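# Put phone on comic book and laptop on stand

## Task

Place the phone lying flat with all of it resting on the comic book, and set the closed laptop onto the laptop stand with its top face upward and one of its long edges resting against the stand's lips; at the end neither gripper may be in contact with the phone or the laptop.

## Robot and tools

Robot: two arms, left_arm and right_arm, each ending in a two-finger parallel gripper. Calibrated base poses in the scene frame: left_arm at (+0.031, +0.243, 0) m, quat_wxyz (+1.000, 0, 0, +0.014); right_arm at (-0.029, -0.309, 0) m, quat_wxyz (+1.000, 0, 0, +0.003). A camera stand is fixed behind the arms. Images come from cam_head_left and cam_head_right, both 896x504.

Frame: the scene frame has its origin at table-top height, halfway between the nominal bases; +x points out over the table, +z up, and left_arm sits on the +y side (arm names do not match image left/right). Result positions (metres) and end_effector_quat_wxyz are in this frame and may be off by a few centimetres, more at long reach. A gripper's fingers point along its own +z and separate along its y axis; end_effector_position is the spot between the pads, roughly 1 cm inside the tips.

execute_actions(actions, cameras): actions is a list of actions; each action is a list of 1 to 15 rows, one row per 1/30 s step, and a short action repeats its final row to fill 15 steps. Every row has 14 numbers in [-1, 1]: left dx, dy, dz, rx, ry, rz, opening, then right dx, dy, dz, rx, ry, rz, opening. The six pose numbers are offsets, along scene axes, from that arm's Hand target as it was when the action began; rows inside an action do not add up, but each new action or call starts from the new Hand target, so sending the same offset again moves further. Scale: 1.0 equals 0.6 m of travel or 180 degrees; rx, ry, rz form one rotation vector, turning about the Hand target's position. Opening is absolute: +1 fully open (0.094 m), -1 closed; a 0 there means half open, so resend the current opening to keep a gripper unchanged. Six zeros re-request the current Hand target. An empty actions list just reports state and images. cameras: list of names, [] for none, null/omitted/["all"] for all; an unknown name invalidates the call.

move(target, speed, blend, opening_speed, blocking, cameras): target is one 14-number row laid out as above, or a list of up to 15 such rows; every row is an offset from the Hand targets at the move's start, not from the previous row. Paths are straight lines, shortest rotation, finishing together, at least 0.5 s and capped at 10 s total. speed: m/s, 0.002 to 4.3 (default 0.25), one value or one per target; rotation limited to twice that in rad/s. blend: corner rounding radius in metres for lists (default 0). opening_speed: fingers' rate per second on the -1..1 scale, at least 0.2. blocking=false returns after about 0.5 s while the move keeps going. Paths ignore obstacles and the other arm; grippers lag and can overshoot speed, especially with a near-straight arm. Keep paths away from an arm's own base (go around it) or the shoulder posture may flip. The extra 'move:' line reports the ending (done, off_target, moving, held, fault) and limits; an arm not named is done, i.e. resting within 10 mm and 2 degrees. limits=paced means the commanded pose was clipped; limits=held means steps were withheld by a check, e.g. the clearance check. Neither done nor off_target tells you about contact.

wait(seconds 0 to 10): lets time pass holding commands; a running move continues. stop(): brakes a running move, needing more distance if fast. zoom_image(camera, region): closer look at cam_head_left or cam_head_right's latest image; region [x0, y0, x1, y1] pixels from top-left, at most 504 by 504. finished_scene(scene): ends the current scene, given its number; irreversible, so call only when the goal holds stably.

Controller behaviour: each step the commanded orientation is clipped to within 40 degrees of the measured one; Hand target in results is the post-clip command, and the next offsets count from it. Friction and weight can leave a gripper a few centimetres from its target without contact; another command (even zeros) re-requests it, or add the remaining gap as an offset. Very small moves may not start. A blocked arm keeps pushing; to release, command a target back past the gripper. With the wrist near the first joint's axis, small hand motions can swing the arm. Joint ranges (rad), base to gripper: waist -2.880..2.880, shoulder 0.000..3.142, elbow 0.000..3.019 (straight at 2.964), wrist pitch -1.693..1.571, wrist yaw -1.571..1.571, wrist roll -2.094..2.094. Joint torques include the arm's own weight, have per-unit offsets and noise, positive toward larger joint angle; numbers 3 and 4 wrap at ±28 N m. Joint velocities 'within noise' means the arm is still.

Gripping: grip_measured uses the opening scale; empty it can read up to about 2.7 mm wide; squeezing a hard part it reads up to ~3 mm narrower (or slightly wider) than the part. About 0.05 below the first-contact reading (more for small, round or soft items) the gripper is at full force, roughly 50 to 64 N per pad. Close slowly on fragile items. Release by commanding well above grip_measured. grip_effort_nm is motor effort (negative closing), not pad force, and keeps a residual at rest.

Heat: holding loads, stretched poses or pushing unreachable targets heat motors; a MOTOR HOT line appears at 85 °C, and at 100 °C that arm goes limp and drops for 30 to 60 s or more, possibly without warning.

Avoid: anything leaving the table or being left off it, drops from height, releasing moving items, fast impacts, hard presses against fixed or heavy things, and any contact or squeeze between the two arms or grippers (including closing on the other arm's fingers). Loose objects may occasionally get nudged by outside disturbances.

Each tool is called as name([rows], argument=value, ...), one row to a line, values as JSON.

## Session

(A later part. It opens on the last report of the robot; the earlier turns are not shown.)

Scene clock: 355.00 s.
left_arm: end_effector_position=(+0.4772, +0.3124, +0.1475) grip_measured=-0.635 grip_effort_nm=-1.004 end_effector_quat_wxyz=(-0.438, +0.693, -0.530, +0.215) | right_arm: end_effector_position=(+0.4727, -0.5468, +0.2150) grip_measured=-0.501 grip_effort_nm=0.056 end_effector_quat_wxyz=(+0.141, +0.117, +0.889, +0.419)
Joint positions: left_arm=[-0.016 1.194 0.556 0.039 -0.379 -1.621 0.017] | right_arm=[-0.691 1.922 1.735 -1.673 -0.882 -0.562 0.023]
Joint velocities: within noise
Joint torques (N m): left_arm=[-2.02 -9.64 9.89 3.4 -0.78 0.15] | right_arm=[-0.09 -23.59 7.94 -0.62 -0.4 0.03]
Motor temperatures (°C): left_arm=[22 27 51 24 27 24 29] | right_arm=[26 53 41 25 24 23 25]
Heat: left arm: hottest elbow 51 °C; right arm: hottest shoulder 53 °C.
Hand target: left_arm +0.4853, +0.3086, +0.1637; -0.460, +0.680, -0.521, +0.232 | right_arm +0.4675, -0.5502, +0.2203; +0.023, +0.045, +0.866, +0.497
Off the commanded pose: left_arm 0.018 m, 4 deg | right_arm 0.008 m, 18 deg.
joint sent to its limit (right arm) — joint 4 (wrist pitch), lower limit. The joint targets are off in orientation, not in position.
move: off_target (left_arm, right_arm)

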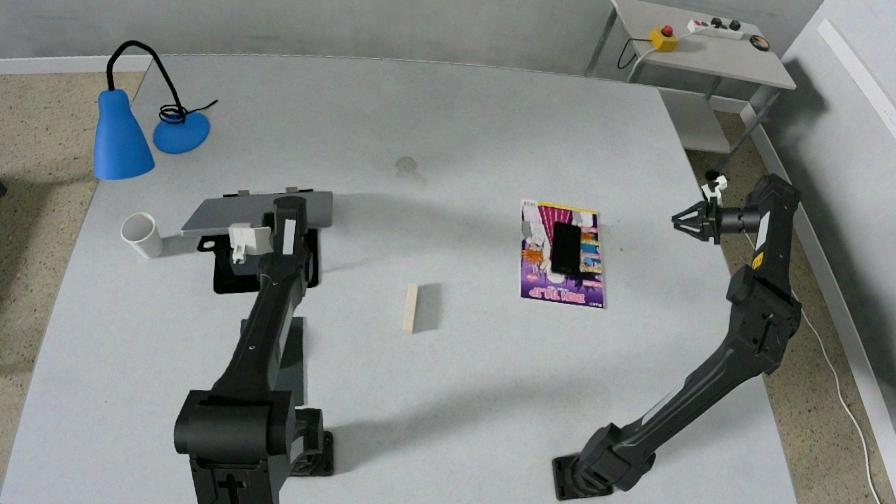

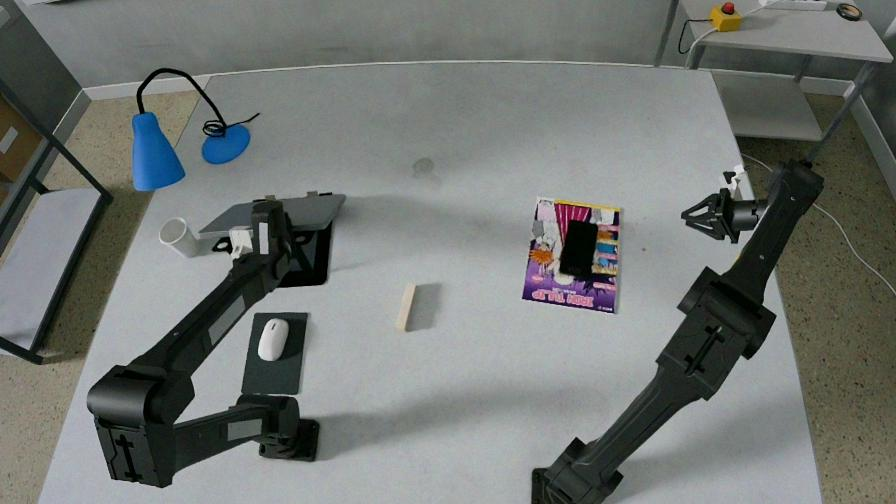

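move(target=[-0.012,0.005,-0.026,0,0.015,0,-0.9,0,0,0,0,0,0,-0.5], speed=0.05, cameras=[])

move(target=[0,0,0,0,0,0,-0.4,0,0,0,0,0,0,-0.5], opening_speed=0.3)

zoom_image(camera="cam_head_left", region=[110, 150, 370, 340])

zoom_image(camera="cam_head_right", region=[130, 150, 390, 340])

Scene clock: 358.57 s.
left_arm: end_effector_position=(+0.4766, +0.3123, +0.1466) grip_measured=-0.635 grip_effort_nm=-1.009 end_effector_quat_wxyz=(-0.438, +0.693, -0.531, +0.214) | right_arm: end_effector_position=(+0.4727, -0.5468, +0.2150) grip_measured=-0.501 grip_effort_nm=0.061 end_effector_quat_wxyz=(+0.141, +0.117, +0.889, +0.419)
Joint positions: left_arm=[-0.016 1.194 0.555 0.039 -0.379 -1.621 0.017] | right_arm=[-0.691 1.922 1.735 -1.673 -0.882 -0.562 0.023]
Joint velocities: within noise
Joint torques (N m): left_arm=[-1.38 -7.59 9.1 2.76 -0.49 0.24] | right_arm=[-0.15 -23.53 7.94 -0.61 -0.4 0.03]
Motor temperatures (°C): left_arm=[22 27 50 24 27 24 29] | right_arm=[26 53 41 25 24 23 25]
Heat: left arm: hottest elbow 50 °C; right arm: hottest shoulder 53 °C.
Hand target: left_arm +0.4782, +0.3116, +0.1482; -0.448, +0.685, -0.532, +0.216 | right_arm +0.4675, -0.5502, +0.2203; +0.023, +0.045, +0.866, +0.497
Off the commanded pose: left_arm 0.002 m, 1 deg | right_arm 0.008 m, 18 deg.
joint sent to its limit (right arm) — joint 4 (wrist pitch), lower limit. The joint targets are off in orientation, not in position.
move: off_target (right_arm)
No camera images: "cameras" was empty.

Scene clock: 360.53 s.
left_arm: end_effector_position=(+0.4791, +0.3126, +0.1507) grip_measured=-0.403 grip_effort_nm=0.159 end_effector_quat_wxyz=(-0.444, +0.691, -0.526, +0.221) | right_arm: end_effector_position=(+0.4727, -0.5468, +0.2150) grip_measured=-0.501 grip_effort_nm=0.066 end_effector_quat_wxyz=(+0.141, +0.117, +0.889, +0.419)
Joint positions: left_arm=[-0.016 1.194 0.555 0.06 -0.381 -1.621 0.028] | right_arm=[-0.691 1.922 1.735 -1.673 -0.882 -0.562 0.023]
Joint velocities: within noise
Joint torques (N m): left_arm=[-1.44 -8.12 9.01 2.19 -0.48 0.22] | right_arm=[-0.15 -23.53 7.95 -0.64 -0.39 0.03]
Motor temperatures (°C): left_arm=[22 27 50 24 27 24 29] | right_arm=[26 53 41 25 24 23 25]
Heat: left arm: hottest elbow 50 °C; right arm: hottest shoulder 53 °C.
Hand target: left_arm +0.4781, +0.3117, +0.1482; -0.448, +0.685, -0.532, +0.216 | right_arm +0.4675, -0.5502, +0.2203; +0.023, +0.045, +0.866, +0.497
Off the commanded pose: left_arm 0.003 m, 1 deg | right_arm 0.008 m, 18 deg.
joint sent to its limit (right arm) — joint 4 (wrist pitch), lower limit. The joint targets are off in orientation, not in position.
move: off_target (right_arm)

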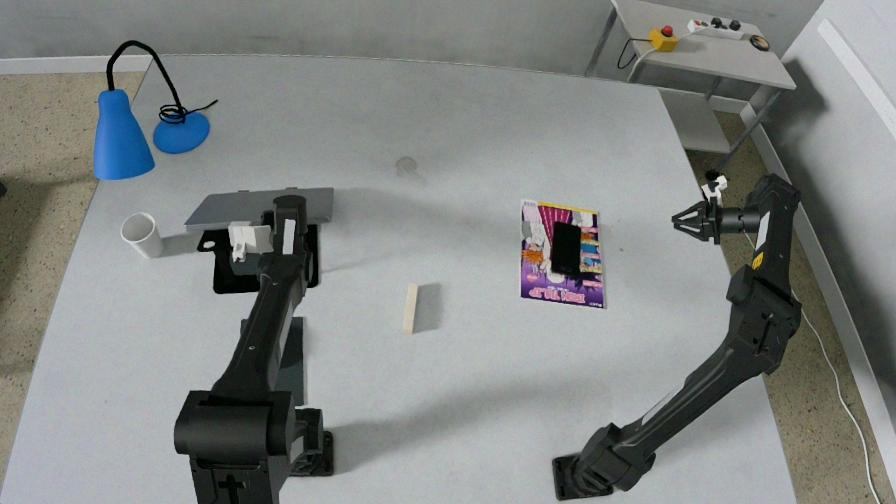

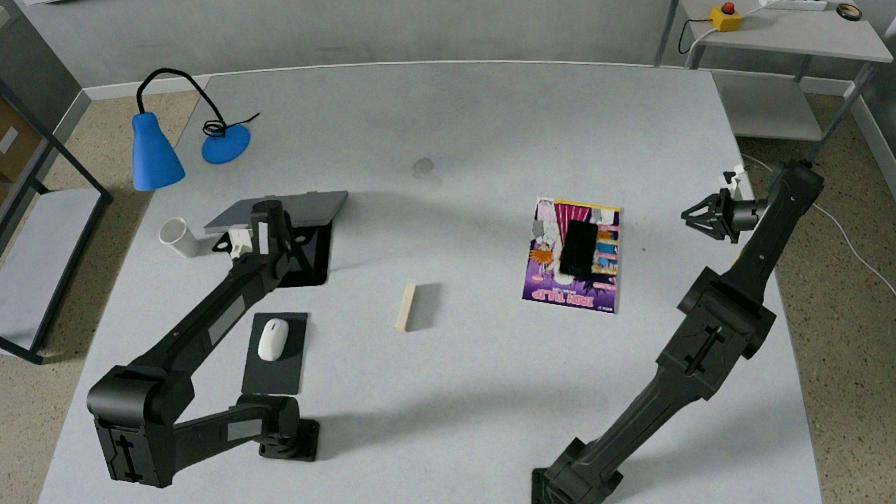

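Scaled by 1.938.

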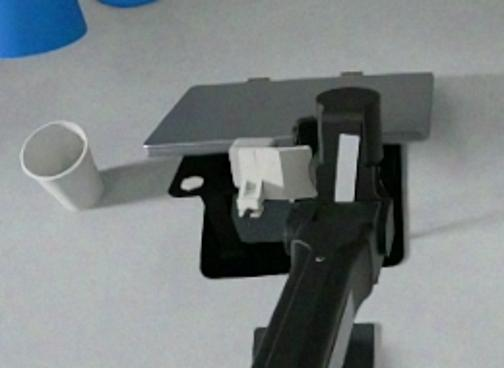

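Scaled by 1.938.

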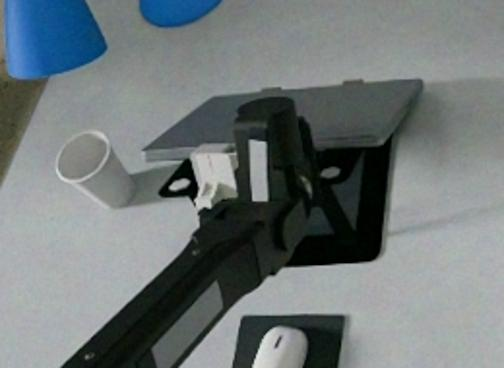

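move(target=[-0.13,-0.064,0.085,0,0,0,-0.3,0,0,0,0,0,0,-0.5], opening_speed=0.5, speed=0.06)

zoom_image(camera="cam_head_left", region=[110, 150, 370, 340])

zoom_image(camera="cam_head_right", region=[130, 150, 390, 340])

Scene clock: 366.83 s.
left_arm: end_effector_position=(+0.4038, +0.2779, +0.2006) grip_measured=-0.302 grip_effort_nm=0.129 end_effector_quat_wxyz=(-0.450, +0.686, -0.530, +0.213) | right_arm: end_effector_position=(+0.4727, -0.5468, +0.2150) grip_measured=-0.501 grip_effort_nm=0.066 end_effector_quat_wxyz=(+0.141, +0.117, +0.889, +0.419)
Joint positions: left_arm=[-0.164 0.844 0.504 -0.277 -0.515 -1.691 0.033] | right_arm=[-0.691 1.922 1.735 -1.673 -0.882 -0.562 0.023]
Joint velocities: within noise
Joint torques (N m): left_arm=[-2.14 -6.07 10.17 1.24 -0.36 -0.02] | right_arm=[-0.15 -23.65 7.91 -0.61 -0.4 0.03]
Motor temperatures (°C): left_arm=[22 27 49 24 27 24 28] | right_arm=[26 53 41 25 24 23 25]
Heat: left arm: hottest elbow 49 °C; right arm: hottest shoulder 53 °C.
Hand target: left_arm +0.4001, +0.2733, +0.1990; -0.448, +0.685, -0.532, +0.216 | right_arm +0.4675, -0.5502, +0.2203; +0.023, +0.045, +0.866, +0.497
Off the commanded pose: left_arm 0.006 m, 1 deg | right_arm 0.008 m, 18 deg.
joint sent to its limit (right arm) — joint 4 (wrist pitch), lower limit. The joint targets are off in orientation, not in position.
move: off_target (right_arm)

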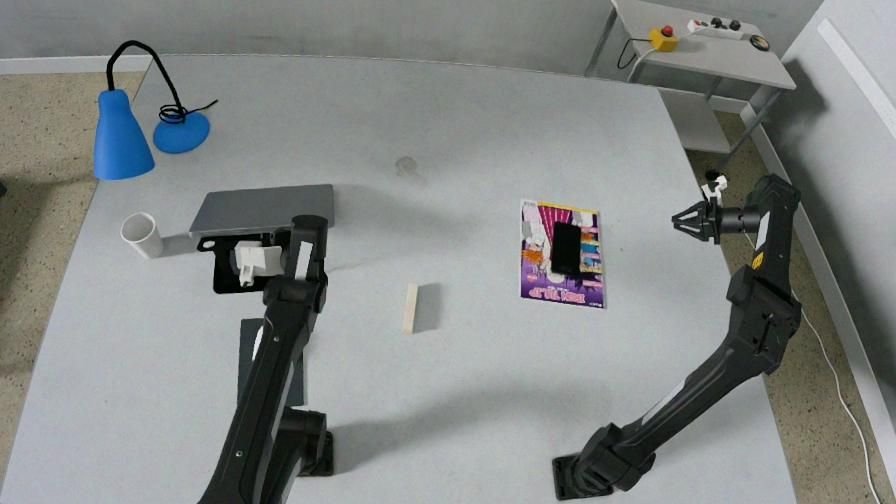

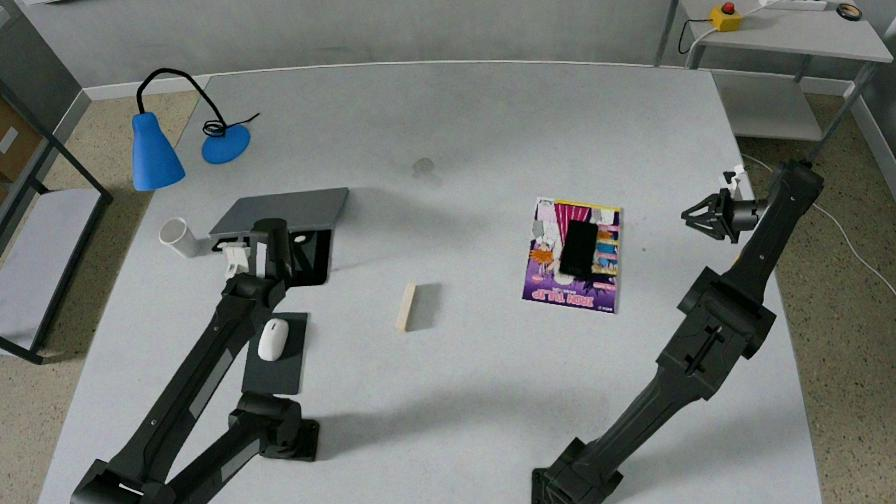

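Scaled by 1.938.

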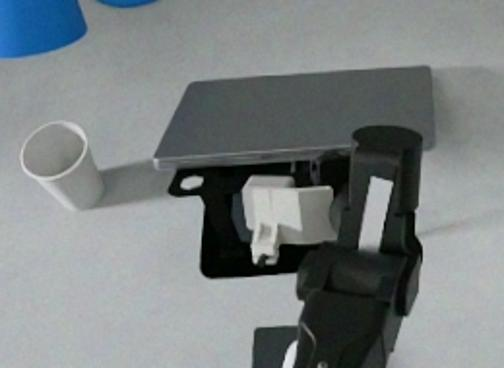

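Scaled by 1.938.

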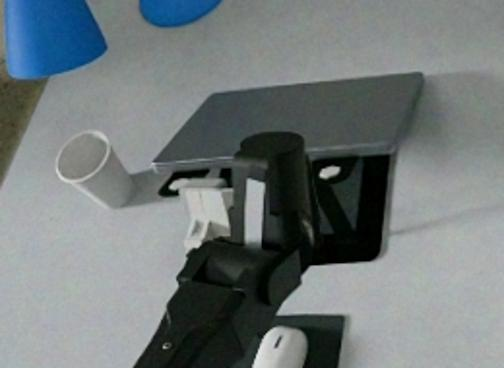

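move([
  [-0.06,-0.03,0.04,0,0,0,-0.3,0,0,0,0,0,0,-0.5],
  [-0.08,-0.2,0.14,0,0,0,-0.3,0,0,0,0,0,0,-0.5],
], speed=0.12)

zoom_image(camera="cam_head_left", region=[160, 160, 360, 310])

zoom_image(camera="cam_head_right", region=[180, 160, 380, 310])

Scene clock: 372.13 s.
left_arm: end_effector_position=(+0.3414, +0.1678, +0.2491) grip_measured=-0.302 grip_effort_nm=0.129 end_effector_quat_wxyz=(-0.449, +0.664, -0.563, +0.200) | right_arm: end_effector_position=(+0.4727, -0.5468, +0.2150) grip_measured=-0.501 grip_effort_nm=0.066 end_effector_quat_wxyz=(+0.141, +0.117, +0.889, +0.419)
Joint positions: left_arm=[-0.696 0.786 0.661 -0.815 -0.877 -2.097 0.033] | right_arm=[-0.691 1.922 1.735 -1.673 -0.882 -0.562 0.023]
Joint velocities: within noise
Joint torques (N m): left_arm=[-3.19 -3.31 17.91 0.76 -0.59 -0.06] | right_arm=[-0.15 -23.47 7.92 -0.59 -0.41 0.04]
Motor temperatures (°C): left_arm=[22 27 49 24 27 24 28] | right_arm=[26 53 41 25 24 23 25]
Heat: left arm: hottest elbow 49 °C; right arm: hottest shoulder 53 °C.
Hand target: left_arm +0.3521, +0.1534, +0.2831; -0.448, +0.685, -0.532, +0.216 | right_arm +0.4675, -0.5502, +0.2203; +0.023, +0.045, +0.866, +0.497
Off the commanded pose: left_arm 0.038 m, 5 deg | right_arm 0.008 m, 18 deg.
joint sent to its limit (left arm) — joint 6 (wrist roll), lower limit. The joint targets are off in orientation, not in position.
joint sent to its limit (right arm) — joint 4 (wrist pitch), lower limit. The joint targets are off in orientation, not in position.
move: off_target (left_arm, right_arm)

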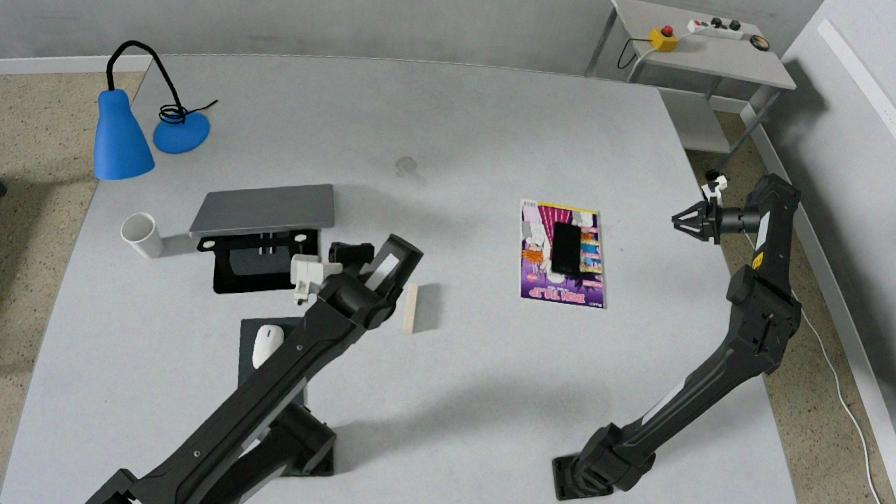

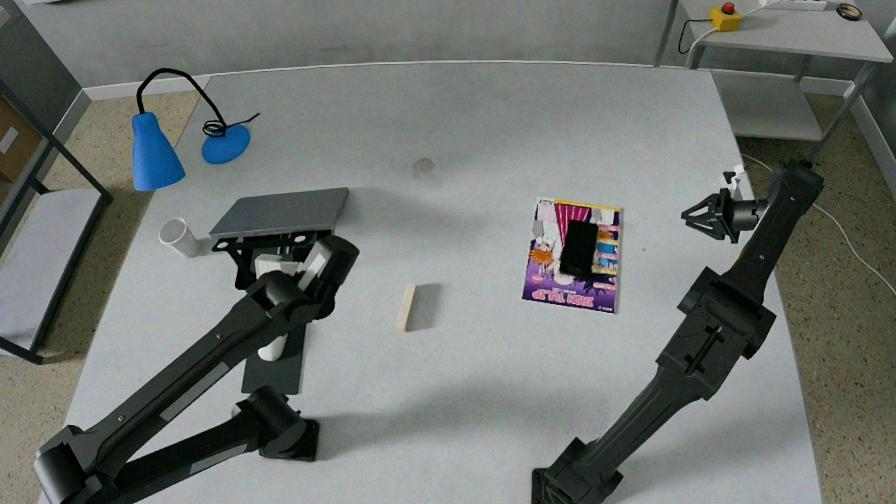

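Scaled by 2.520.

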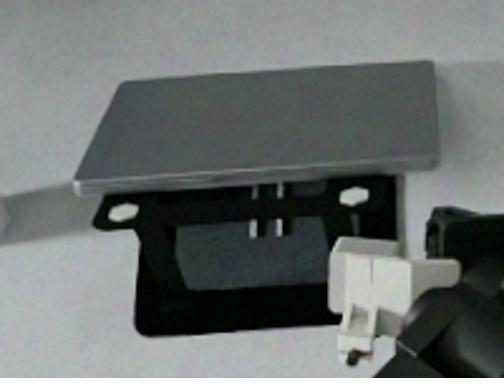

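Scaled by 2.520.

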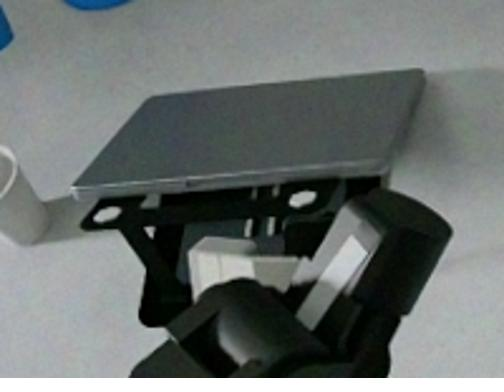

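zoom_image(camera="cam_head_left", region=[190, 175, 340, 255])

zoom_image(camera="cam_head_right", region=[200, 175, 360, 260])

Scaled by 3.360.

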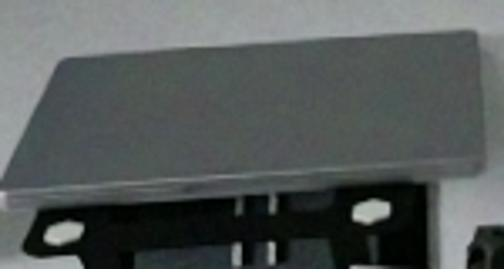

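Scaled by 3.150.

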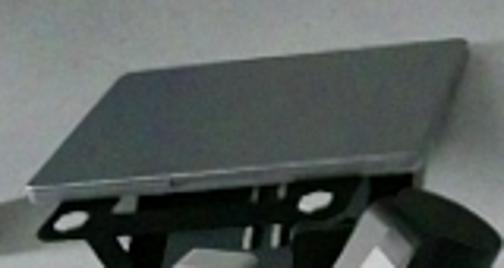

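finished_scene(scene=2)

The scene is finished: the task was done.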